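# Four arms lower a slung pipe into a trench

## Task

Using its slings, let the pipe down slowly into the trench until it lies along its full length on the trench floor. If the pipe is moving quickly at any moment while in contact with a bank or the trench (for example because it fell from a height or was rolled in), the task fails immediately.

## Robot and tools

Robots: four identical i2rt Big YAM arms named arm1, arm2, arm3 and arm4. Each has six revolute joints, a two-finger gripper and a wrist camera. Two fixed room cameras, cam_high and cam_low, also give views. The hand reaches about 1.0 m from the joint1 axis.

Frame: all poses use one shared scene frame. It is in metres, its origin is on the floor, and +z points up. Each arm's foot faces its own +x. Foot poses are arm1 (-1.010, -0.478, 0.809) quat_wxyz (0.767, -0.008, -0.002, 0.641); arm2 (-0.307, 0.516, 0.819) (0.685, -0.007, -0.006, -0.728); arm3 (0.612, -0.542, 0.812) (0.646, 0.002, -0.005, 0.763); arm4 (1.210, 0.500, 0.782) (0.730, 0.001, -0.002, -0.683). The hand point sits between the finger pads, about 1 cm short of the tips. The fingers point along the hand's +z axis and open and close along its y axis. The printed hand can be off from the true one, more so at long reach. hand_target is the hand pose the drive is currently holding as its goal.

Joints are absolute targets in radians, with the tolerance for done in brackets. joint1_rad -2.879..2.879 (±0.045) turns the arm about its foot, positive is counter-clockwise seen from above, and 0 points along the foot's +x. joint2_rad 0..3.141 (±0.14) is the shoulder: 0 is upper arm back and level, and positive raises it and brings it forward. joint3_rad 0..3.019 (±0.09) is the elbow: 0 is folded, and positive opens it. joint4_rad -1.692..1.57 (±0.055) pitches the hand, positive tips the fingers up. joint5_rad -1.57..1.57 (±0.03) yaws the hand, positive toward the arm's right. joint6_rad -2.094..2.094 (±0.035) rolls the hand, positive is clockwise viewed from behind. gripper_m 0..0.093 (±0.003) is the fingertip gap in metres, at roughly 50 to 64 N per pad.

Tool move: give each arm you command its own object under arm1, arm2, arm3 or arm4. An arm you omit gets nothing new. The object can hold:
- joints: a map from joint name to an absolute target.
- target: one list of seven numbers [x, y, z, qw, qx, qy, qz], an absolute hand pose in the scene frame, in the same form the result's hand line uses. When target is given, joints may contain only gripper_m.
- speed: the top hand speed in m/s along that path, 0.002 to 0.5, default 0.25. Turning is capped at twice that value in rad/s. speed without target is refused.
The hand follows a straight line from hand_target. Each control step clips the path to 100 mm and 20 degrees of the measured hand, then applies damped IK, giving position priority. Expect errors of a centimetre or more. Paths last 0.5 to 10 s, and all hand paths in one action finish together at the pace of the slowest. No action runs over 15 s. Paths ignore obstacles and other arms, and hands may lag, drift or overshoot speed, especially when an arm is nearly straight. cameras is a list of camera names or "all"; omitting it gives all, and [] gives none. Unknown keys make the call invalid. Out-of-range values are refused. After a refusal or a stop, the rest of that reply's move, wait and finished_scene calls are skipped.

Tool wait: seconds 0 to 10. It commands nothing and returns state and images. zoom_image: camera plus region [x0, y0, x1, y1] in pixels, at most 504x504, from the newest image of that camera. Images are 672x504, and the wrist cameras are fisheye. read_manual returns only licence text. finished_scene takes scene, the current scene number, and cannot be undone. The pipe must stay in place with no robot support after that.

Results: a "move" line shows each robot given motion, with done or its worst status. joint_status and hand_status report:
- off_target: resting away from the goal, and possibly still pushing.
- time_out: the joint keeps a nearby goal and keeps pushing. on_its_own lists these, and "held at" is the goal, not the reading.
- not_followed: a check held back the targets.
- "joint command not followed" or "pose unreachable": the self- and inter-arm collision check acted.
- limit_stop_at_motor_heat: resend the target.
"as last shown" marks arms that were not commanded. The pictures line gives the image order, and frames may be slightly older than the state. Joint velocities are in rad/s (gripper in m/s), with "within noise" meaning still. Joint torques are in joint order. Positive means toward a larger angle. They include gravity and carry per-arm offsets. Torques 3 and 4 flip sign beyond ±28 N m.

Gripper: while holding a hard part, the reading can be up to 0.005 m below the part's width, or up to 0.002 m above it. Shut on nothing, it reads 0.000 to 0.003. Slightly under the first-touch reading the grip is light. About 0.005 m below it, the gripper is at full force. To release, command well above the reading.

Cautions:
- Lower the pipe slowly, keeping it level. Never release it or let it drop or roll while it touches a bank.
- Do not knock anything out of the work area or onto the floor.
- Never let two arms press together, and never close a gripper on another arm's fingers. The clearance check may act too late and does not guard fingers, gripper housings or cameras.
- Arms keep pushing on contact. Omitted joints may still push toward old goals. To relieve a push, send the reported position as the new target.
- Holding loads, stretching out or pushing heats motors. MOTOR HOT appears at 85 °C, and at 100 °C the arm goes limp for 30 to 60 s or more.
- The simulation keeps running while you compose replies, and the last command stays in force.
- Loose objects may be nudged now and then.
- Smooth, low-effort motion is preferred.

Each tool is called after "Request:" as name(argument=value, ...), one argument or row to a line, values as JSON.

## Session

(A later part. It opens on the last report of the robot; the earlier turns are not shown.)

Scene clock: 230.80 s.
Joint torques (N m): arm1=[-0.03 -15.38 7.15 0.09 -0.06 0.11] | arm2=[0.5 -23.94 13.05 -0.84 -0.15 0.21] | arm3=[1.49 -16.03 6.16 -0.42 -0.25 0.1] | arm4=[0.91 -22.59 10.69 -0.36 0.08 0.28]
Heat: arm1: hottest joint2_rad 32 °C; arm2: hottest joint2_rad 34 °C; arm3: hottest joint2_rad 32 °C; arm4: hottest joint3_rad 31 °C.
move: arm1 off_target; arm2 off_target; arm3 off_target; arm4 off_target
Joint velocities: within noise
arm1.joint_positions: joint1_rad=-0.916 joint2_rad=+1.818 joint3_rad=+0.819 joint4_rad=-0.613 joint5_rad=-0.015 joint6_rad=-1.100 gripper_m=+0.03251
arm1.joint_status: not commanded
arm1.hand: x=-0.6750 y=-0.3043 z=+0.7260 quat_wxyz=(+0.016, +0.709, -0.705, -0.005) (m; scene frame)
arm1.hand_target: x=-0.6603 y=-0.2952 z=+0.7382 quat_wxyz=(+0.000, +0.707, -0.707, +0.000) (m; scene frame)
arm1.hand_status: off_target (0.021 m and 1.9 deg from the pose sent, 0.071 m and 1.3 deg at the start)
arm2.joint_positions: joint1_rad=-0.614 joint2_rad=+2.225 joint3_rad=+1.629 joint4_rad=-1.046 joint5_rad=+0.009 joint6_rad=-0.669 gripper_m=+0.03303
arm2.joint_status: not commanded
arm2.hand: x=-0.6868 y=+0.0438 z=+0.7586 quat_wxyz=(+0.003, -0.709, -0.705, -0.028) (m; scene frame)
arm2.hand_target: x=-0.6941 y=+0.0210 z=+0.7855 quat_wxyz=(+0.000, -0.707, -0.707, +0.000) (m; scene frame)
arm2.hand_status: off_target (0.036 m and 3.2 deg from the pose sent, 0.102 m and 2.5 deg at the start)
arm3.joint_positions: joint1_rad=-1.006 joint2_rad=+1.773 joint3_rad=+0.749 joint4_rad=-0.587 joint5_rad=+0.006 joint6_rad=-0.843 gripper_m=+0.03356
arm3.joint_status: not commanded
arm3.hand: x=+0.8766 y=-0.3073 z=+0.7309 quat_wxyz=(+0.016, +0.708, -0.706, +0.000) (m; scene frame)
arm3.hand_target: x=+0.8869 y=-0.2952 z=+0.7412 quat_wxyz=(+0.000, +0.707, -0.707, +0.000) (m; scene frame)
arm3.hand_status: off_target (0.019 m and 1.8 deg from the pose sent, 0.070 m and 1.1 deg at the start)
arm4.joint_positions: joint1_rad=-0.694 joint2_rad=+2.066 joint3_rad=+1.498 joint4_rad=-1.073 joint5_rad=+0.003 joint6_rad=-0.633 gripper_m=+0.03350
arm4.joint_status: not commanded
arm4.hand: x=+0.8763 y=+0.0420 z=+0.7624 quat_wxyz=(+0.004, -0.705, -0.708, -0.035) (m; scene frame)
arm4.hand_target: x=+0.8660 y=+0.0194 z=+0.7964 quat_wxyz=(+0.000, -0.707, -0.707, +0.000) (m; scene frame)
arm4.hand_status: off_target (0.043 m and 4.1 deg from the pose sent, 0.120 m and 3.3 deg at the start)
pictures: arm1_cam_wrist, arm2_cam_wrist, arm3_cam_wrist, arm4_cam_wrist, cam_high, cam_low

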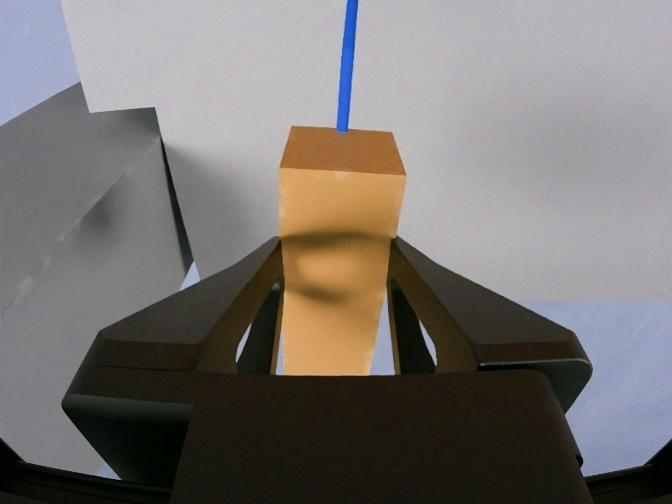

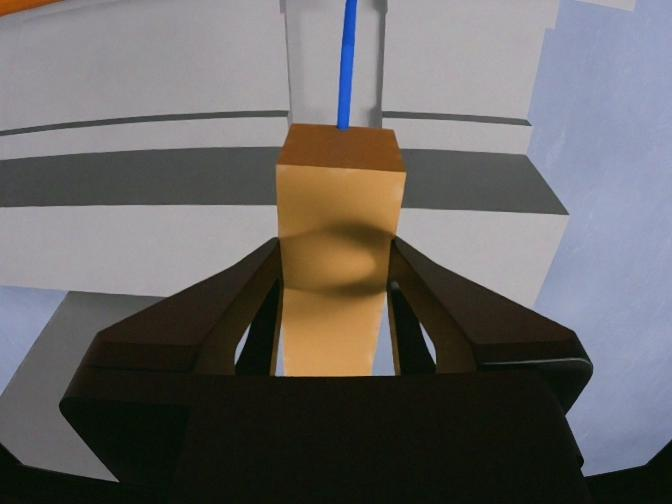

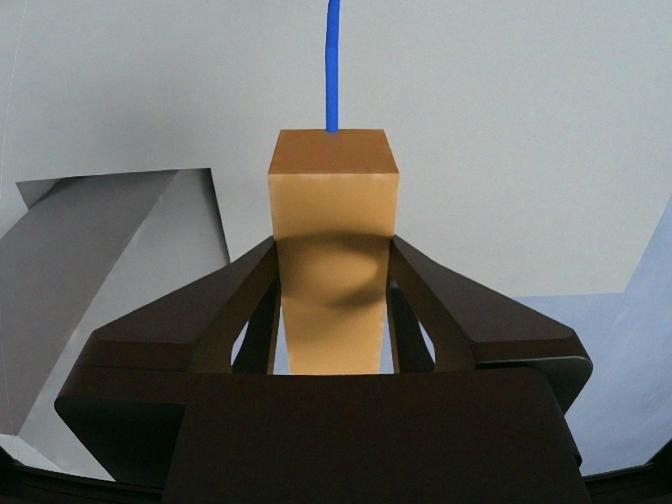

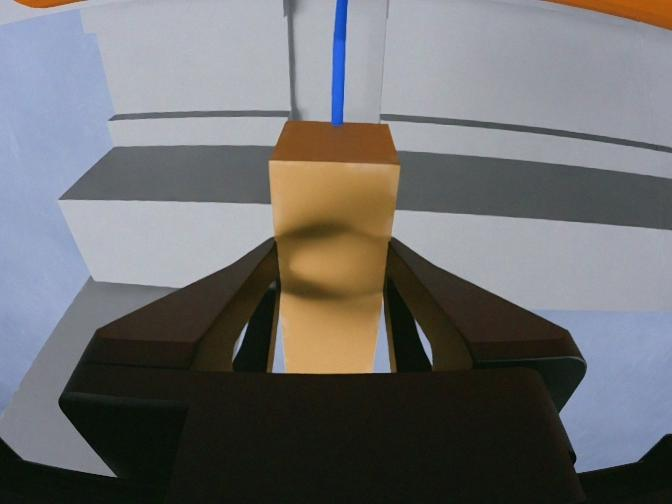

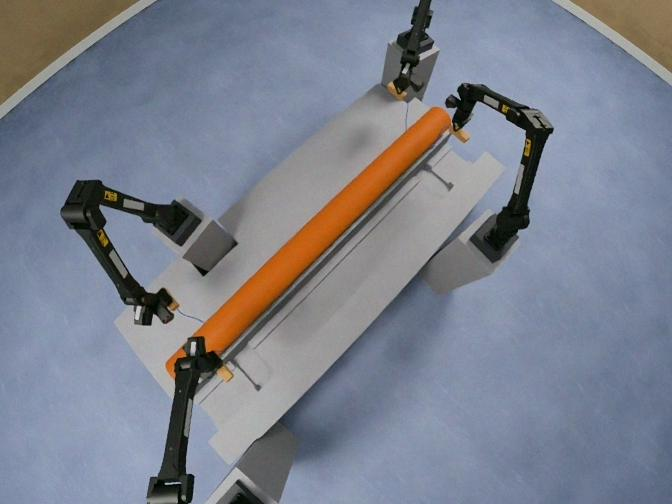

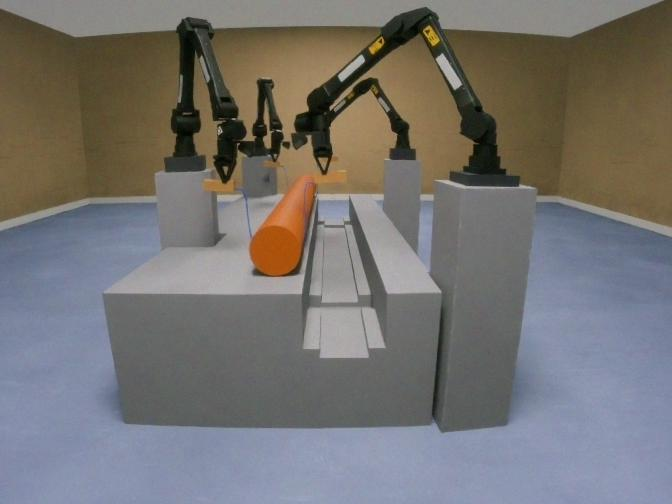

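Request:
move(
  arm1={"target": [-0.657, -0.293, 0.785, 0, 0.7071, -0.7071, 0], "speed": 0.06},
  arm2={"target": [-0.695, 0.014, 0.832, 0, 0.7071, 0.7071, 0], "speed": 0.06},
  arm3={"target": [0.89, -0.29, 0.785, 0, 0.7071, -0.7071, 0], "speed": 0.06},
  arm4={"target": [0.866, 0.014, 0.84, 0, 0.7071, 0.7071, 0], "speed": 0.06},
)

Scene clock: 235.67 s.
Joint torques (N m): arm1=[-0.97 -16.91 8.94 -0.43 0 0.03] | arm2=[0.38 -26.23 14.9 -1.06 -0.16 0.21] | arm3=[1.61 -17.03 7.61 -0.58 -0.26 0.07] | arm4=[0.97 -25.88 12.71 -0.66 -0.01 0.24]
Heat: arm1: hottest joint2_rad 32 °C; arm2: hottest joint2_rad 35 °C; arm3: hottest joint2_rad 31 °C; arm4: hottest joint3_rad 31 °C.
move: arm1 off_target; arm2 off_target; arm3 off_target; arm4 off_target
Joint velocities: within noise
arm1.joint_positions: joint1_rad=-0.913 joint2_rad=+1.747 joint3_rad=+0.835 joint4_rad=-0.738 joint5_rad=-0.017 joint6_rad=-1.099 gripper_m=+0.03251
arm1.joint_status: not commanded
arm1.hand: x=-0.6828 y=-0.3061 z=+0.7561 quat_wxyz=(+0.033, +0.709, -0.704, -0.012) (m; scene frame)
arm1.hand_target: x=-0.6581 y=-0.2936 z=+0.7848 quat_wxyz=(+0.000, +0.707, -0.707, +0.000) (m; scene frame)
arm1.hand_status: off_target (0.041 m and 4.1 deg from the pose sent, 0.063 m and 1.9 deg at the start)
arm2.joint_positions: joint1_rad=-0.606 joint2_rad=+2.193 joint3_rad=+1.660 joint4_rad=-1.145 joint5_rad=+0.009 joint6_rad=-0.661 gripper_m=+0.03303
arm2.joint_status: not commanded
arm2.hand: x=-0.6804 y=+0.0452 z=+0.7884 quat_wxyz=(+0.005, -0.708, -0.704, -0.046) (m; scene frame)
arm2.hand_target: x=-0.6931 y=+0.0162 z=+0.8331 quat_wxyz=(-0.001, -0.707, -0.707, +0.000) (m; scene frame)
arm2.hand_status: off_target (0.056 m and 5.3 deg from the pose sent, 0.080 m and 3.2 deg at the start)
arm3.joint_positions: joint1_rad=-1.001 joint2_rad=+1.689 joint3_rad=+0.778 joint4_rad=-0.722 joint5_rad=+0.006 joint6_rad=-0.837 gripper_m=+0.03356
arm3.joint_status: not commanded
arm3.hand: x=+0.8748 y=-0.3067 z=+0.7663 quat_wxyz=(+0.027, +0.707, -0.706, -0.001) (m; scene frame)
arm3.hand_target: x=+0.8895 y=-0.2904 z=+0.7851 quat_wxyz=(+0.000, +0.707, -0.707, +0.000) (m; scene frame)
arm3.hand_status: off_target (0.029 m and 3.1 deg from the pose sent, 0.058 m and 1.8 deg at the start)
arm4.joint_positions: joint1_rad=-0.688 joint2_rad=+2.052 joint3_rad=+1.516 joint4_rad=-1.163 joint5_rad=+0.005 joint6_rad=-0.623 gripper_m=+0.03350
arm4.joint_status: not commanded
arm4.hand: x=+0.8855 y=+0.0504 z=+0.7773 quat_wxyz=(+0.010, -0.705, -0.706, -0.064) (m; scene frame)
arm4.hand_target: x=+0.8689 y=+0.0181 z=+0.8405 quat_wxyz=(-0.001, -0.707, -0.707, +0.000) (m; scene frame)
arm4.hand_status: off_target (0.075 m and 7.4 deg from the pose sent, 0.083 m and 4.1 deg at the start)
pictures: arm1_cam_wrist, arm2_cam_wrist, arm3_cam_wrist, arm4_cam_wrist, cam_high, cam_low

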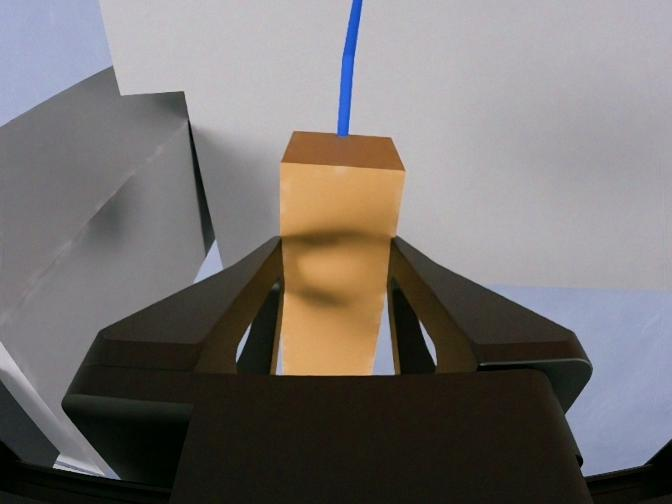

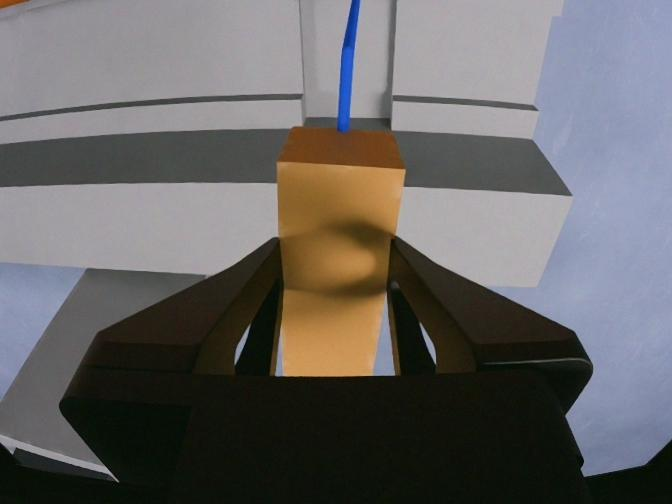

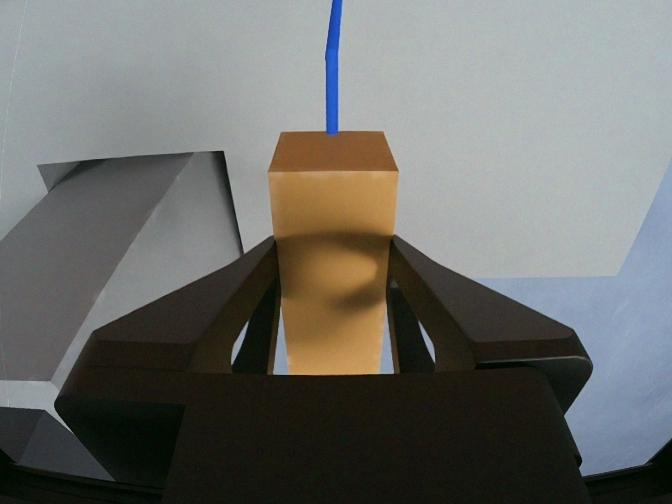

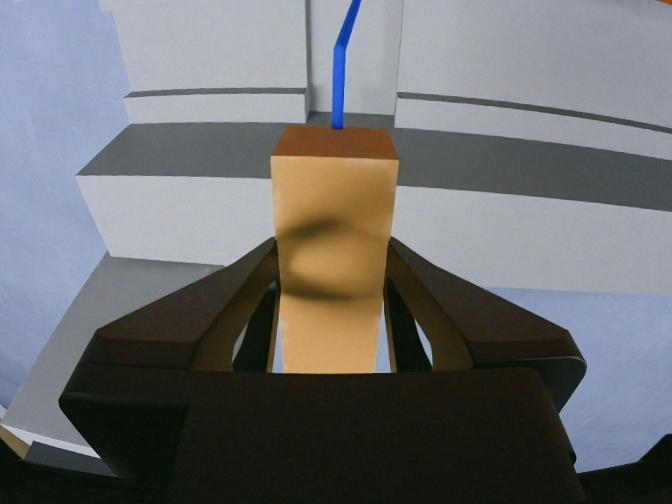

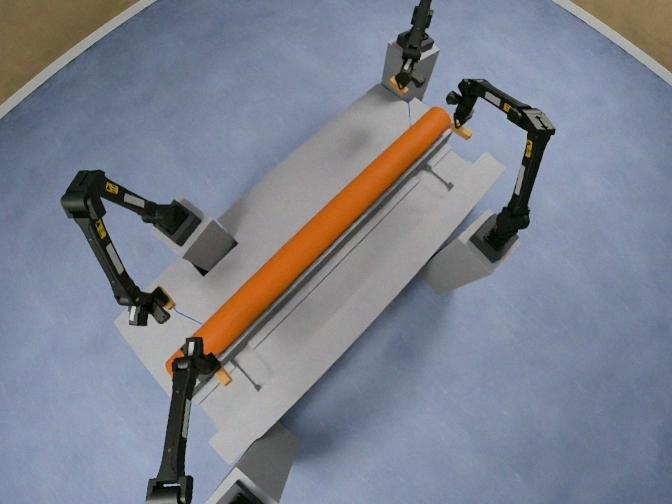

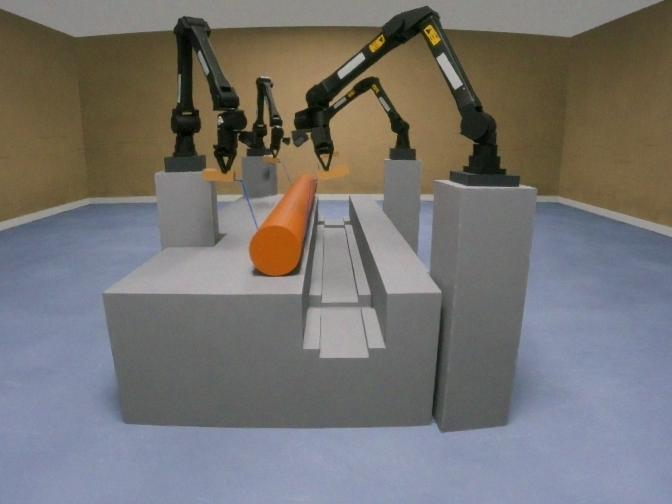

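Request:
move(
  arm1={"target": [-0.657, -0.293, 0.83, 0, 0.7071, -0.7071, 0], "speed": 0.05},
  arm2={"target": [-0.695, 0.012, 0.88, 0, 0.7071, 0.7071, 0], "speed": 0.05},
  arm3={"target": [0.89, -0.29, 0.82, 0, 0.7071, -0.7071, 0], "speed": 0.05},
  arm4={"target": [0.86, 0.012, 0.895, 0, 0.7071, 0.7071, 0], "speed": 0.05},
)

Scene clock: 243.23 s.
Joint torques (N m): arm1=[-0.79 -19.6 10.3 -1.25 0.42 -0.02] | arm2=[-0.09 -30.8 17.18 -2.3 -0.15 0.13] | arm3=[1.03 -20.37 8.75 -1.54 -0.1 0.01] | arm4=[0.5 -29.8 12.94 -1.28 -0.06 0.18]
Heat: arm1: hottest joint2_rad 33 °C; arm2: hottest joint2_rad 37 °C; arm3: hottest joint2_rad 31 °C; arm4: hottest joint3_rad 33 °C.
move: arm1 off_target; arm2 off_target; arm3 off_target; arm4 off_target
Joint velocities: within noise
arm1.joint_positions: joint1_rad=-0.903 joint2_rad=+1.688 joint3_rad=+0.855 joint4_rad=-0.836 joint5_rad=-0.025 joint6_rad=-1.094 gripper_m=+0.03251
arm1.joint_status: not commanded
arm1.hand: x=-0.6883 y=-0.3027 z=+0.7831 quat_wxyz=(+0.042, +0.710, -0.703, -0.018) (m; scene frame)
arm1.hand_target: x=-0.6590 y=-0.2939 z=+0.8282 quat_wxyz=(+0.000, +0.707, -0.707, +0.000) (m; scene frame)
arm1.hand_status: off_target (0.057 m and 5.2 deg from the pose sent, 0.079 m and 4.1 deg at the start)
arm2.joint_positions: joint1_rad=-0.597 joint2_rad=+2.189 joint3_rad=+1.673 joint4_rad=-1.207 joint5_rad=+0.009 joint6_rad=-0.653 gripper_m=+0.03303
arm2.joint_status: not commanded
arm2.hand: x=-0.6704 y=+0.0489 z=+0.7963 quat_wxyz=(+0.009, -0.707, -0.704, -0.068) (m; scene frame)
arm2.hand_target: x=-0.6906 y=+0.0176 z=+0.8795 quat_wxyz=(+0.000, -0.707, -0.707, +0.001) (m; scene frame)
arm2.hand_status: off_target (0.095 m and 7.9 deg from the pose sent, 0.099 m and 5.3 deg at the start)
arm3.joint_positions: joint1_rad=-0.993 joint2_rad=+1.655 joint3_rad=+0.792 joint4_rad=-0.802 joint5_rad=+0.003 joint6_rad=-0.830 gripper_m=+0.03356
arm3.joint_status: not commanded
arm3.hand: x=+0.8678 y=-0.3084 z=+0.7822 quat_wxyz=(+0.043, +0.708, -0.705, -0.003) (m; scene frame)
arm3.hand_target: x=+0.8889 y=-0.2909 z=+0.8187 quat_wxyz=(+0.000, +0.707, -0.707, +0.000) (m; scene frame)
arm3.hand_status: off_target (0.048 m and 4.9 deg from the pose sent, 0.058 m and 3.1 deg at the start)
arm4.joint_positions: joint1_rad=-0.688 joint2_rad=+2.050 joint3_rad=+1.537 joint4_rad=-1.219 joint5_rad=+0.007 joint6_rad=-0.622 gripper_m=+0.03350
arm4.joint_status: not commanded
arm4.hand: x=+0.8877 y=+0.0537 z=+0.7869 quat_wxyz=(+0.014, -0.704, -0.705, -0.079) (m; scene frame)
arm4.hand_target: x=+0.8688 y=+0.0248 z=+0.8759 quat_wxyz=(+0.000, -0.707, -0.707, +0.000) (m; scene frame)
arm4.hand_status: off_target (0.119 m and 9.3 deg from the pose sent, 0.126 m and 7.4 deg at the start; pose on its path clipped on 30 of 48 steps)
pictures: arm1_cam_wrist, arm2_cam_wrist, arm3_cam_wrist, arm4_cam_wrist, cam_high, cam_low

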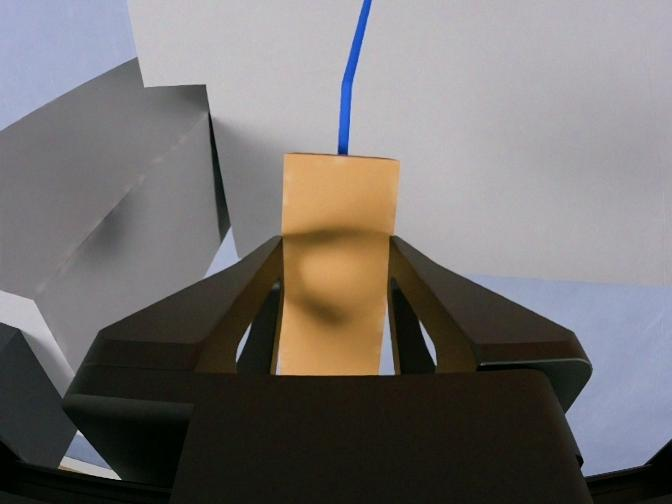

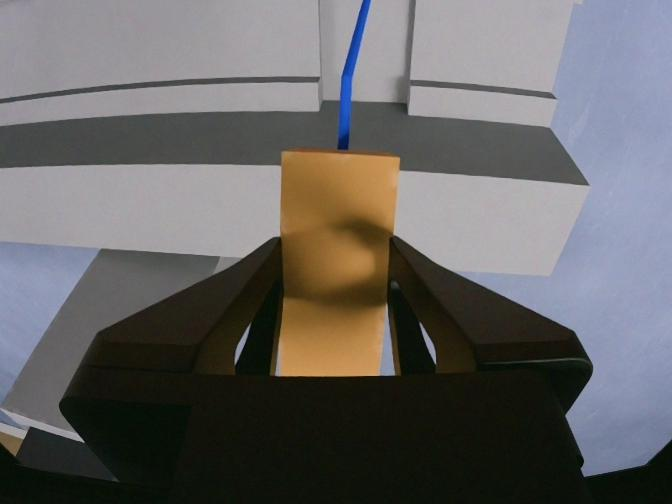

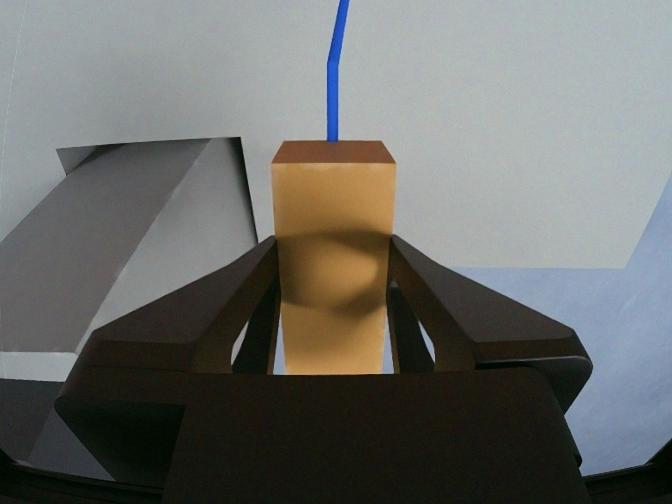

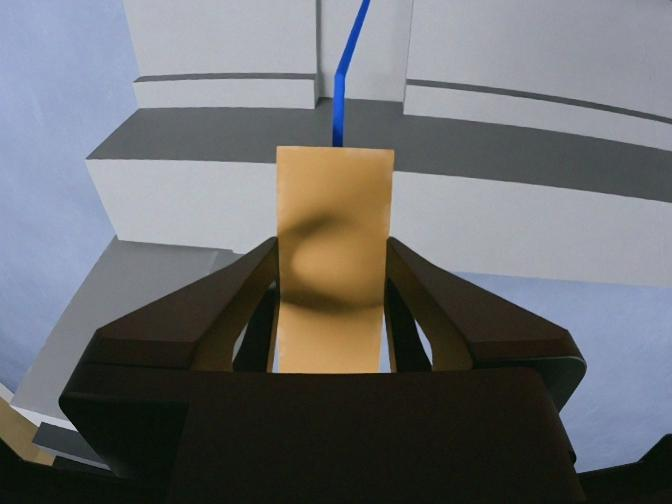

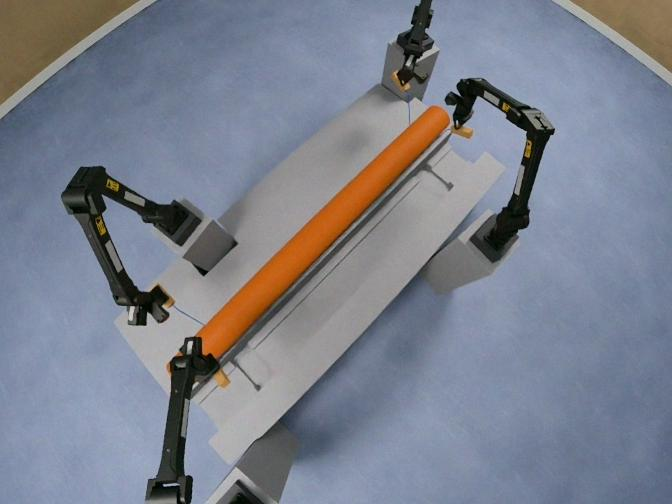

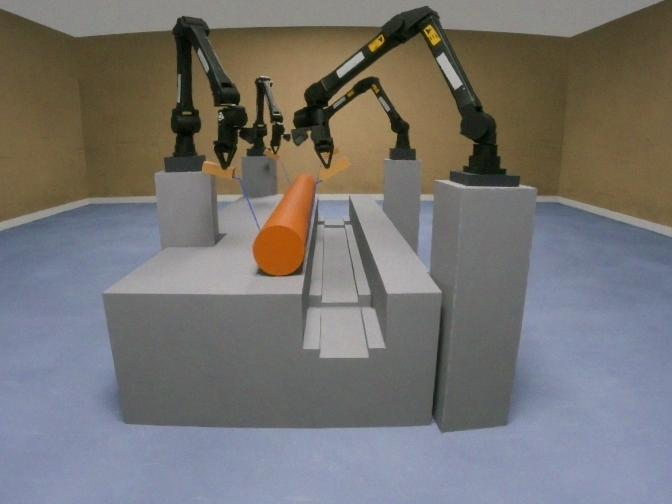

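Request:
move(
  arm1={"target": [-0.655, -0.29, 0.86, 0, 0.7071, -0.7071, 0], "speed": 0.05},
  arm2={"target": [-0.695, 0.01, 0.915, 0, 0.7071, 0.7071, 0], "speed": 0.05},
  arm3={"target": [0.893, -0.287, 0.85, 0, 0.7071, -0.7071, 0], "speed": 0.05},
  arm4={"target": [0.86, 0.01, 0.92, 0, 0.7071, 0.7071, 0], "speed": 0.05},
  cameras=["cam_low", "cam_high"],
)

Scene clock: 251.20 s.
Joint torques (N m): arm1=[-1.32 -20.19 11.64 -1.35 0.42 -0.03] | arm2=[-0.21 -32.91 15.28 -2.45 -0.1 0.13] | arm3=[0.67 -21.77 9.89 -1.84 0.01 -0.01] | arm4=[0.38 -30.97 11.71 -1.26 -0.05 0.16]
Heat: arm1: hottest joint2_rad 33 °C; arm2: hottest joint2_rad 40 °C; arm3: hottest joint2_rad 32 °C; arm4: hottest joint3_rad 34 °C.
move: arm1 off_target; arm2 off_target; arm3 off_target; arm4 off_target
Joint velocities: within noise
arm1.joint_positions: joint1_rad=-0.903 joint2_rad=+1.649 joint3_rad=+0.883 joint4_rad=-0.920 joint5_rad=-0.025 joint6_rad=-1.090 gripper_m=+0.03251
arm1.joint_status: not commanded
arm1.hand: x=-0.6889 y=-0.3025 z=+0.8053 quat_wxyz=(+0.050, +0.708, -0.704, -0.021) (m; scene frame)
arm1.hand_target: x=-0.6579 y=-0.2913 z=+0.8578 quat_wxyz=(+0.000, +0.707, -0.707, +0.000) (m; scene frame)
arm1.hand_status: off_target (0.066 m and 6.2 deg from the pose sent, 0.085 m and 5.3 deg at the start)
arm2.joint_positions: joint1_rad=-0.593 joint2_rad=+2.189 joint3_rad=+1.673 joint4_rad=-1.207 joint5_rad=+0.008 joint6_rad=-0.650 gripper_m=+0.03303
arm2.joint_status: not commanded
arm2.hand: x=-0.6687 y=+0.0475 z=+0.7963 quat_wxyz=(+0.009, -0.707, -0.704, -0.068) (m; scene frame)
arm2.hand_target: x=-0.6856 y=+0.0230 z=+0.8869 quat_wxyz=(+0.000, -0.707, -0.707, +0.000) (m; scene frame)
arm2.hand_status: off_target (0.127 m and 7.9 deg from the pose sent, 0.127 m and 7.9 deg at the start; pose on its path clipped on 37 of 44 steps)
arm3.joint_positions: joint1_rad=-0.989 joint2_rad=+1.621 joint3_rad=+0.823 joint4_rad=-0.885 joint5_rad=+0.001 joint6_rad=-0.827 gripper_m=+0.03356
arm3.joint_status: not commanded
arm3.hand: x=+0.8675 y=-0.3066 z=+0.8026 quat_wxyz=(+0.051, +0.707, -0.705, -0.004) (m; scene frame)
arm3.hand_target: x=+0.8914 y=-0.2884 z=+0.8480 quat_wxyz=(+0.000, +0.707, -0.707, +0.000) (m; scene frame)
arm3.hand_status: off_target (0.057 m and 5.9 deg from the pose sent, 0.075 m and 4.9 deg at the start)
arm4.joint_positions: joint1_rad=-0.685 joint2_rad=+2.050 joint3_rad=+1.537 joint4_rad=-1.217 joint5_rad=+0.007 joint6_rad=-0.620 gripper_m=+0.03350
arm4.joint_status: not commanded
arm4.hand: x=+0.8889 y=+0.0523 z=+0.7869 quat_wxyz=(+0.014, -0.704, -0.706, -0.078) (m; scene frame)
arm4.hand_target: x=+0.8725 y=+0.0280 z=+0.8772 quat_wxyz=(+0.000, -0.707, -0.707, +0.000) (m; scene frame)
arm4.hand_status: off_target (0.143 m and 9.1 deg from the pose sent, 0.143 m and 9.3 deg at the start; pose on its path clipped on 41 of 44 steps)
pictures: cam_high, cam_low

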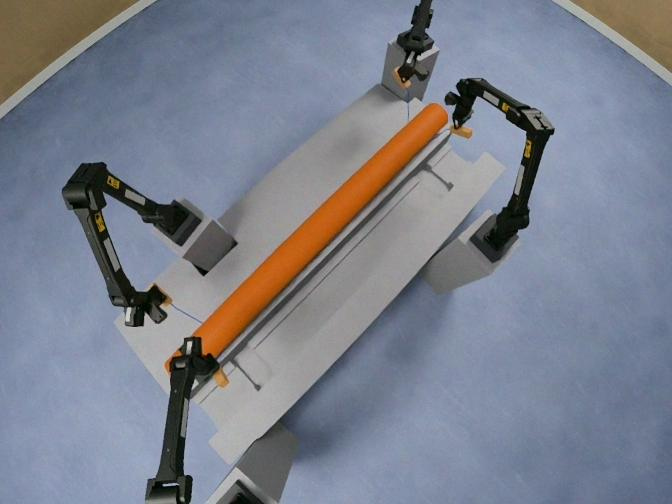

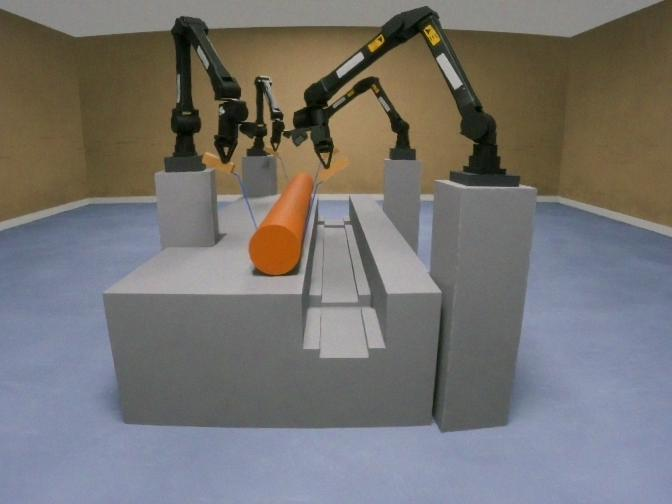

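Request:
move(
  arm2={"joints": {"joint2_rad": 2.01}},
  arm4={"joints": {"joint2_rad": 1.87}},
  cameras=["cam_low", "cam_high"],
)

Scene clock: 267.57 s.
Joint torques (N m): arm1=[-0.97 -20.01 11.38 -1.28 0.32 0] | arm2=[-0.62 -33.2 15.68 -2.3 -0.05 0.11] | arm3=[0.79 -21.66 9.91 -1.77 0.01 -0.02] | arm4=[0.21 -32.26 12 -1.24 0.03 0.15]
Heat: arm1: hottest joint2_rad 34 °C; arm2: hottest joint2_rad 46 °C; arm3: hottest joint2_rad 34 °C; arm4: hottest joint3_rad 35 °C.
move: arm2 done; arm4 time_out
Joint velocities: within noise
arm1.joint_positions: joint1_rad=-0.903 joint2_rad=+1.646 joint3_rad=+0.885 joint4_rad=-0.926 joint5_rad=-0.024 joint6_rad=-1.089 gripper_m=+0.03251
arm1.joint_status: not commanded
arm1.hand: x=-0.6889 y=-0.3028 z=+0.8070 quat_wxyz=(+0.050, +0.708, -0.704, -0.020) (m; scene frame)
arm1.hand_target: x=-0.6578 y=-0.2913 z=+0.8578 quat_wxyz=(+0.000, +0.707, -0.707, +0.000) (m; scene frame)
arm1.hand_status: not commanded
arm2.joint_positions: joint1_rad=-0.590 joint2_rad=+2.128 joint3_rad=+1.673 joint4_rad=-1.208 joint5_rad=+0.005 joint6_rad=-0.650 gripper_m=+0.03303
arm2.joint_status: all done
arm2.hand: x=-0.6719 y=+0.0398 z=+0.8315 quat_wxyz=(+0.004, -0.707, -0.706, -0.039) (m; scene frame)
arm2.hand_target: x=-0.6876 y=+0.0208 z=+0.9275 quat_wxyz=(-0.005, -0.707, -0.706, +0.034) (m; scene frame)
arm2.hand_status: not commanded
arm3.joint_positions: joint1_rad=-0.989 joint2_rad=+1.621 joint3_rad=+0.823 joint4_rad=-0.887 joint5_rad=+0.001 joint6_rad=-0.826 gripper_m=+0.03356
arm3.joint_status: not commanded
arm3.hand: x=+0.8671 y=-0.3069 z=+0.8026 quat_wxyz=(+0.052, +0.707, -0.705, -0.004) (m; scene frame)
arm3.hand_target: x=+0.8913 y=-0.2884 z=+0.8480 quat_wxyz=(+0.000, +0.707, -0.707, +0.000) (m; scene frame)
arm3.hand_status: not commanded
arm4.joint_positions: joint1_rad=-0.682 joint2_rad=+2.011 joint3_rad=+1.537 joint4_rad=-1.217 joint5_rad=+0.005 joint6_rad=-0.619 gripper_m=+0.03350
arm4.joint_status: joint2_rad time_out (moved -0.039 of -0.180)
arm4.on_its_own: joint2_rad reads +2.011 and still pushes toward +1.870 since a time_out
arm4.hand: x=+0.8879 y=+0.0474 z=+0.8073 quat_wxyz=(+0.010, -0.704, -0.707, -0.059) (m; scene frame)
arm4.hand_target: x=+0.8716 y=+0.0274 z=+0.9083 quat_wxyz=(-0.005, -0.707, -0.707, +0.028) (m; scene frame)
arm4.hand_status: not commanded
pictures: cam_high, cam_low

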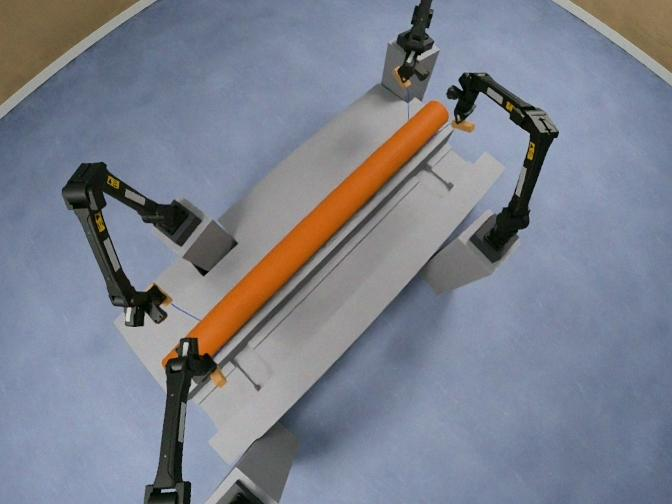

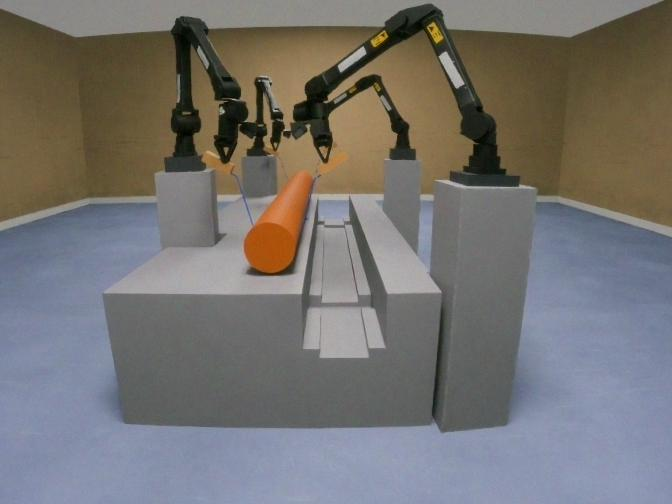

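Request:
move(
  arm1={"target": [-0.657, -0.29, 0.885, 0, 0.7071, -0.7071, 0], "speed": 0.04},
  arm2={"joints": {"joint2_rad": 1.975}},
  arm3={"target": [0.892, -0.287, 0.88, 0, 0.7071, -0.7071, 0], "speed": 0.04},
  arm4={"joints": {"joint2_rad": 1.82}},
  cameras=["cam_low"],
)

Request:
move(
  arm1={"target": [-0.657, -0.29, 0.91, 0, 0.7071, -0.7071, 0], "speed": 0.04},
  arm2={"joints": {"joint2_rad": 1.94}},
  arm3={"target": [0.892, -0.287, 0.905, 0, 0.7071, -0.7071, 0], "speed": 0.04},
  arm4={"joints": {"joint2_rad": 1.78}},
)

Scene clock: 281.53 s.
Joint torques (N m): arm1=[-0.91 -19.49 12.38 -1.42 0.35 -0.03] | arm2=[-0.56 -33.73 15.84 -2.18 0.01 0.11] | arm3=[0.97 -21.71 11.02 -1.89 0 -0.02] | arm4=[0.15 -32.56 12.11 -1.14 0.05 0.15]
Heat: arm1: hottest joint3_rad 37 °C; arm2: hottest joint2_rad 49 °C; arm3: hottest joint2_rad 34 °C; arm4: hottest joint3_rad 36 °C.
move: arm1 off_target; arm2 done; arm3 off_target; arm4 time_out
Joint velocities: within noise
arm1.joint_positions: joint1_rad=-0.903 joint2_rad=+1.605 joint3_rad=+0.904 joint4_rad=-0.993 joint5_rad=-0.024 joint6_rad=-1.088 gripper_m=+0.03251
arm1.joint_status: not commanded
arm1.hand: x=-0.6908 y=-0.3034 z=+0.8279 quat_wxyz=(+0.054, +0.708, -0.704, -0.021) (m; scene frame)
arm1.hand_target: x=-0.6602 y=-0.2915 z=+0.8829 quat_wxyz=(+0.000, +0.707, -0.707, +0.000) (m; scene frame)
arm1.hand_status: off_target (0.068 m and 6.6 deg from the pose sent, 0.085 m and 6.2 deg at the start)
arm2.joint_positions: joint1_rad=-0.590 joint2_rad=+2.101 joint3_rad=+1.673 joint4_rad=-1.210 joint5_rad=+0.005 joint6_rad=-0.650 gripper_m=+0.03303
arm2.joint_status: all done
arm2.hand: x=-0.6736 y=+0.0378 z=+0.8471 quat_wxyz=(+0.002, -0.707, -0.706, -0.026) (m; scene frame)
arm2.hand_target: x=-0.6880 y=+0.0206 z=+0.9486 quat_wxyz=(-0.007, -0.706, -0.706, +0.051) (m; scene frame)
arm2.hand_status: not commanded
arm3.joint_positions: joint1_rad=-0.989 joint2_rad=+1.572 joint3_rad=+0.848 joint4_rad=-0.972 joint5_rad=+0.001 joint6_rad=-0.825 gripper_m=+0.03357
arm3.joint_status: not commanded
arm3.hand: x=+0.8659 y=-0.3080 z=+0.8272 quat_wxyz=(+0.058, +0.706, -0.705, -0.004) (m; scene frame)
arm3.hand_target: x=+0.8897 y=-0.2888 z=+0.8777 quat_wxyz=(+0.000, +0.707, -0.707, +0.000) (m; scene frame)
arm3.hand_status: off_target (0.063 m and 6.7 deg from the pose sent, 0.084 m and 6.0 deg at the start)
arm4.joint_positions: joint1_rad=-0.681 joint2_rad=+1.968 joint3_rad=+1.537 joint4_rad=-1.217 joint5_rad=+0.005 joint6_rad=-0.619 gripper_m=+0.03350
arm4.joint_status: joint2_rad time_out (moved -0.044 of -0.191)
arm4.on_its_own: joint2_rad reads +1.968 and still pushes toward +1.820 since a time_out
arm4.hand: x=+0.8857 y=+0.0440 z=+0.8306 quat_wxyz=(+0.006, -0.705, -0.708, -0.038) (m; scene frame)
arm4.hand_target: x=+0.8718 y=+0.0278 z=+0.9361 quat_wxyz=(-0.009, -0.706, -0.706, +0.052) (m; scene frame)
arm4.hand_status: not commanded
pictures: cam_low

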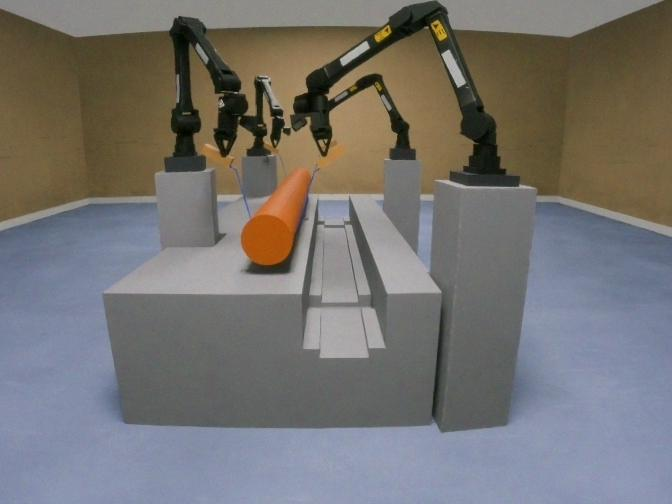

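not run: a stop came earlier in this reply.

Request:
move(
  arm1={"target": [-0.657, -0.29, 0.905, 0, 0.7071, -0.7071, 0], "speed": 0.04},
  arm2={"joints": {"joint2_rad": 1.945}},
  arm3={"target": [0.892, -0.287, 0.90, 0, 0.7071, -0.7071, 0], "speed": 0.04},
  arm4={"joints": {"joint2_rad": 1.79}},
)

Scene clock: 285.97 s.
Joint torques (N m): arm1=[-0.91 -19.49 13.14 -1.46 0.33 -0.04] | arm2=[-0.62 -33.55 16.2 -1.95 0 0.12] | arm3=[0.97 -21.66 11.62 -1.92 0.02 -0.02] | arm4=[0.15 -32.56 12.25 -0.98 0.06 0.16]
Heat: arm1: hottest joint3_rad 39 °C; arm2: hottest joint2_rad 49 °C; arm3: hottest joint2_rad 34 °C; arm4: hottest joint3_rad 37 °C.
move: arm1 off_target; arm2 done; arm3 off_target; arm4 time_out
Joint velocities: within noise
arm1.joint_positions: joint1_rad=-0.902 joint2_rad=+1.576 joint3_rad=+0.927 joint4_rad=-1.048 joint5_rad=-0.023 joint6_rad=-1.088 gripper_m=+0.03251
arm1.joint_status: not commanded
arm1.hand: x=-0.6907 y=-0.3030 z=+0.8455 quat_wxyz=(+0.056, +0.708, -0.704, -0.022) (m; scene frame)
arm1.hand_target: x=-0.6605 y=-0.2917 z=+0.9029 quat_wxyz=(+0.000, +0.707, -0.707, +0.000) (m; scene frame)
arm1.hand_status: off_target (0.070 m and 6.9 deg from the pose sent, 0.085 m and 6.7 deg at the start)
arm2.joint_positions: joint1_rad=-0.590 joint2_rad=+2.072 joint3_rad=+1.673 joint4_rad=-1.215 joint5_rad=+0.005 joint6_rad=-0.650 gripper_m=+0.03303
arm2.joint_status: all done
arm2.hand: x=-0.6746 y=+0.0367 z=+0.8645 quat_wxyz=(+0.000, -0.708, -0.706, -0.014) (m; scene frame)
arm2.hand_target: x=-0.6879 y=+0.0209 z=+0.9669 quat_wxyz=(-0.009, -0.706, -0.705, +0.066) (m; scene frame)
arm2.hand_status: not commanded
arm3.joint_positions: joint1_rad=-0.988 joint2_rad=+1.543 joint3_rad=+0.869 joint4_rad=-1.029 joint5_rad=+0.001 joint6_rad=-0.824 gripper_m=+0.03357
arm3.joint_status: not commanded
arm3.hand: x=+0.8655 y=-0.3083 z=+0.8439 quat_wxyz=(+0.061, +0.706, -0.705, -0.005) (m; scene frame)
arm3.hand_target: x=+0.8894 y=-0.2892 z=+0.8975 quat_wxyz=(+0.000, +0.707, -0.707, +0.000) (m; scene frame)
arm3.hand_status: off_target (0.066 m and 7.1 deg from the pose sent, 0.080 m and 6.7 deg at the start)
arm4.joint_positions: joint1_rad=-0.681 joint2_rad=+1.940 joint3_rad=+1.537 joint4_rad=-1.217 joint5_rad=+0.004 joint6_rad=-0.619 gripper_m=+0.03350
arm4.joint_status: joint2_rad time_out (moved -0.028 of -0.178)
arm4.on_its_own: joint2_rad reads +1.940 and still pushes toward +1.790 since a time_out
arm4.hand: x=+0.8845 y=+0.0423 z=+0.8458 quat_wxyz=(+0.004, -0.706, -0.708, -0.024) (m; scene frame)
arm4.hand_target: x=+0.8723 y=+0.0287 z=+0.9531 quat_wxyz=(-0.012, -0.706, -0.705, +0.067) (m; scene frame)
arm4.hand_status: not commanded
pictures: arm1_cam_wrist, arm2_cam_wrist, arm3_cam_wrist, arm4_cam_wrist, cam_high, cam_low

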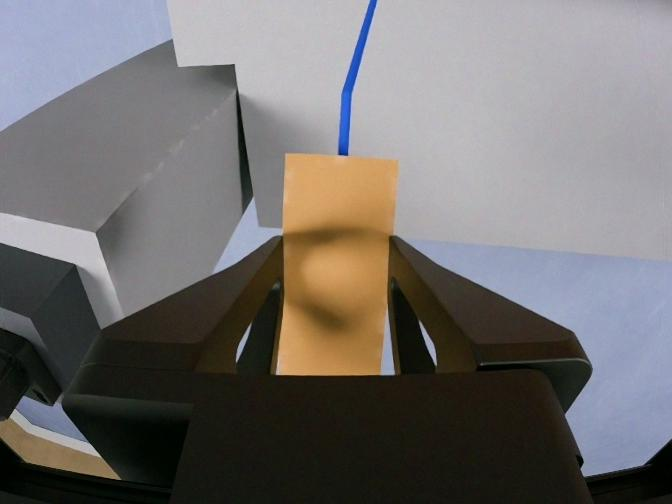

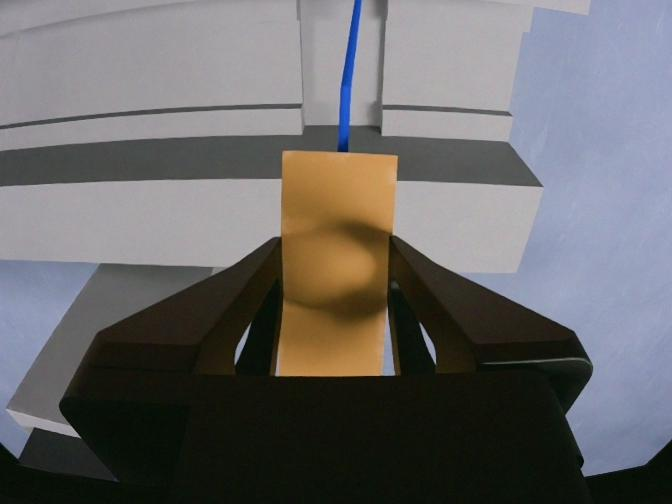

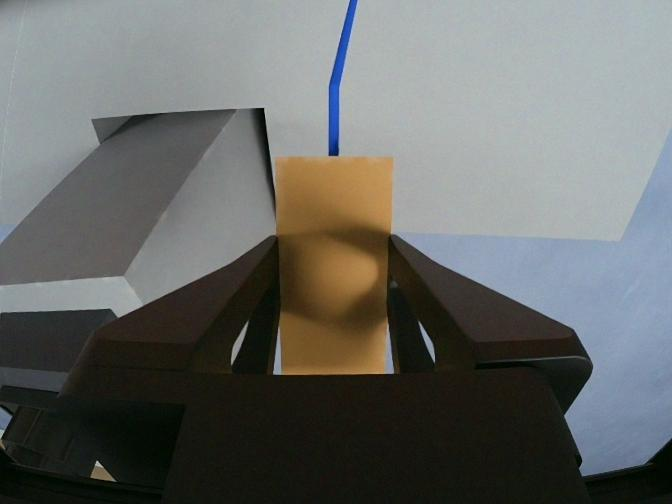

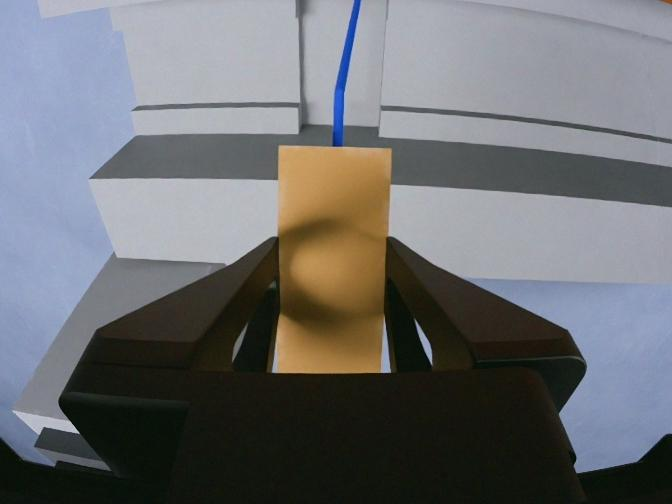

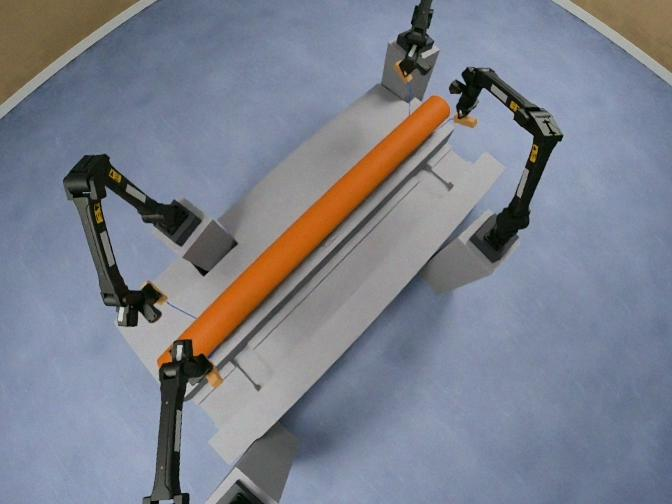

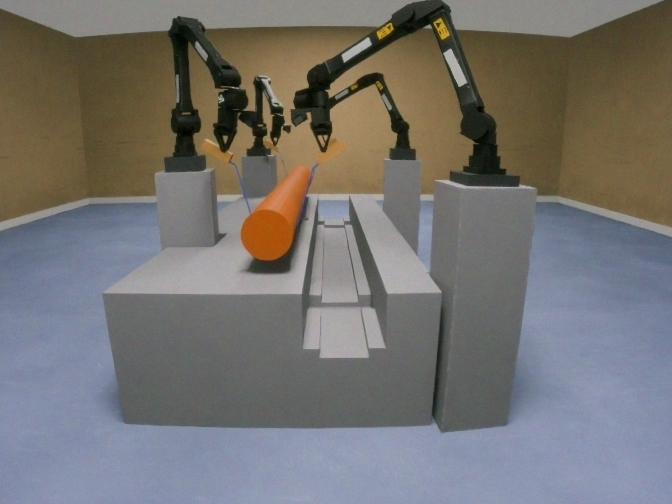

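Request:
move(
  arm1={"target": [-0.659, -0.215, 0.913, 0, 0.7071, -0.7071, 0], "speed": 0.06},
  arm2={"target": [-0.688, 0.096, 0.962, 0, 0.7055, 0.7055, -0.066], "speed": 0.06},
  arm3={"target": [0.89, -0.212, 0.908, 0, 0.7071, -0.7071, 0], "speed": 0.06},
  arm4={"target": [0.872, 0.104, 0.95, 0, 0.7055, 0.7055, -0.066], "speed": 0.06},
  cameras=["cam_low"],
)

Scene clock: 292.57 s.
Joint torques (N m): arm1=[-0.38 -18.08 14.61 -1.4 0.24 0.01] | arm2=[-2.61 -30.04 12.29 -0.88 0.03 0.06] | arm3=[1.03 -22.01 12.56 -1.91 -0.04 0] | arm4=[-1.08 -28.81 10.04 -0.94 0.16 -0.06]
Heat: arm1: hottest joint3_rad 41 °C; arm2: hottest joint2_rad 50 °C; arm3: hottest joint3_rad 35 °C; arm4: hottest joint2_rad 37 °C.
move: arm1 off_target; arm2 off_target; arm3 off_target; arm4 off_target
Joint velocities: within noise
arm1.joint_positions: joint1_rad=-0.750 joint2_rad=+1.619 joint3_rad=+1.037 joint4_rad=-1.090 joint5_rad=-0.023 joint6_rad=-0.939 gripper_m=+0.03252
arm1.joint_status: not commanded
arm1.hand: x=-0.6913 y=-0.2338 z=+0.8619 quat_wxyz=(+0.047, +0.710, -0.703, -0.011) (m; scene frame)
arm1.hand_target: x=-0.6621 y=-0.2173 z=+0.9126 quat_wxyz=(-0.001, +0.707, -0.707, +0.000) (m; scene frame)
arm1.hand_status: off_target (0.063 m and 5.5 deg from the pose sent, 0.115 m and 6.9 deg at the start)
arm2.joint_positions: joint1_rad=-0.640 joint2_rad=+1.908 joint3_rad=+1.468 joint4_rad=-1.151 joint5_rad=+0.016 joint6_rad=-0.718 gripper_m=+0.03303
arm2.joint_status: not commanded
arm2.hand: x=-0.6657 y=+0.0976 z=+0.8846 quat_wxyz=(+0.003, -0.702, -0.713, -0.002) (m; scene frame)
arm2.hand_target: x=-0.6855 y=+0.0983 z=+0.9588 quat_wxyz=(+0.001, -0.706, -0.705, +0.066) (m; scene frame)
arm2.hand_status: off_target (0.081 m and 7.9 deg from the pose sent, 0.115 m and 9.2 deg at the start; pose on its path clipped on 23 of 56 steps)
arm3.joint_positions: joint1_rad=-0.858 joint2_rad=+1.636 joint3_rad=+1.022 joint4_rad=-1.072 joint5_rad=+0.001 joint6_rad=-0.697 gripper_m=+0.03357
arm3.joint_status: not commanded
arm3.hand: x=+0.8666 y=-0.2370 z=+0.8552 quat_wxyz=(+0.053, +0.707, -0.705, +0.003) (m; scene frame)
arm3.hand_target: x=+0.8877 y=-0.2146 z=+0.9071 quat_wxyz=(-0.001, +0.707, -0.707, +0.000) (m; scene frame)
arm3.hand_status: off_target (0.063 m and 6.1 deg from the pose sent, 0.118 m and 7.0 deg at the start)
arm4.joint_positions: joint1_rad=-0.743 joint2_rad=+1.776 joint3_rad=+1.341 joint4_rad=-1.152 joint5_rad=+0.016 joint6_rad=-0.679 gripper_m=+0.03350
arm4.joint_status: not commanded
arm4.hand: x=+0.8886 y=+0.1059 z=+0.8625 quat_wxyz=(+0.007, -0.706, -0.708, -0.007) (m; scene frame)
arm4.hand_target: x=+0.8748 y=+0.1064 z=+0.9444 quat_wxyz=(+0.001, -0.706, -0.705, +0.066) (m; scene frame)
arm4.hand_status: off_target (0.089 m and 8.5 deg from the pose sent, 0.122 m and 10.4 deg at the start; pose on its path clipped on 38 of 56 steps)
pictures: cam_low

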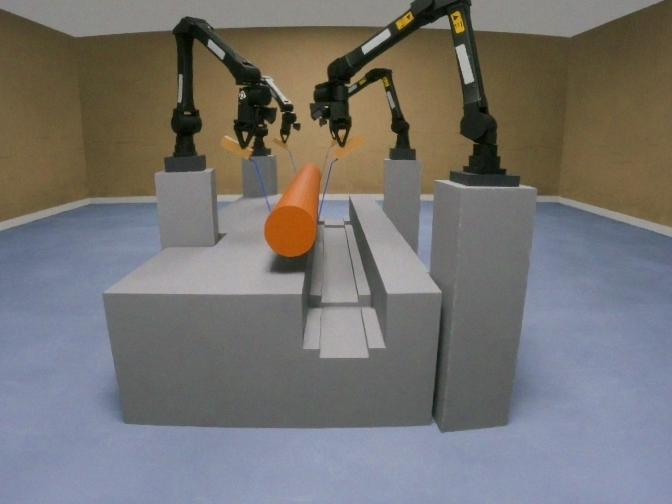

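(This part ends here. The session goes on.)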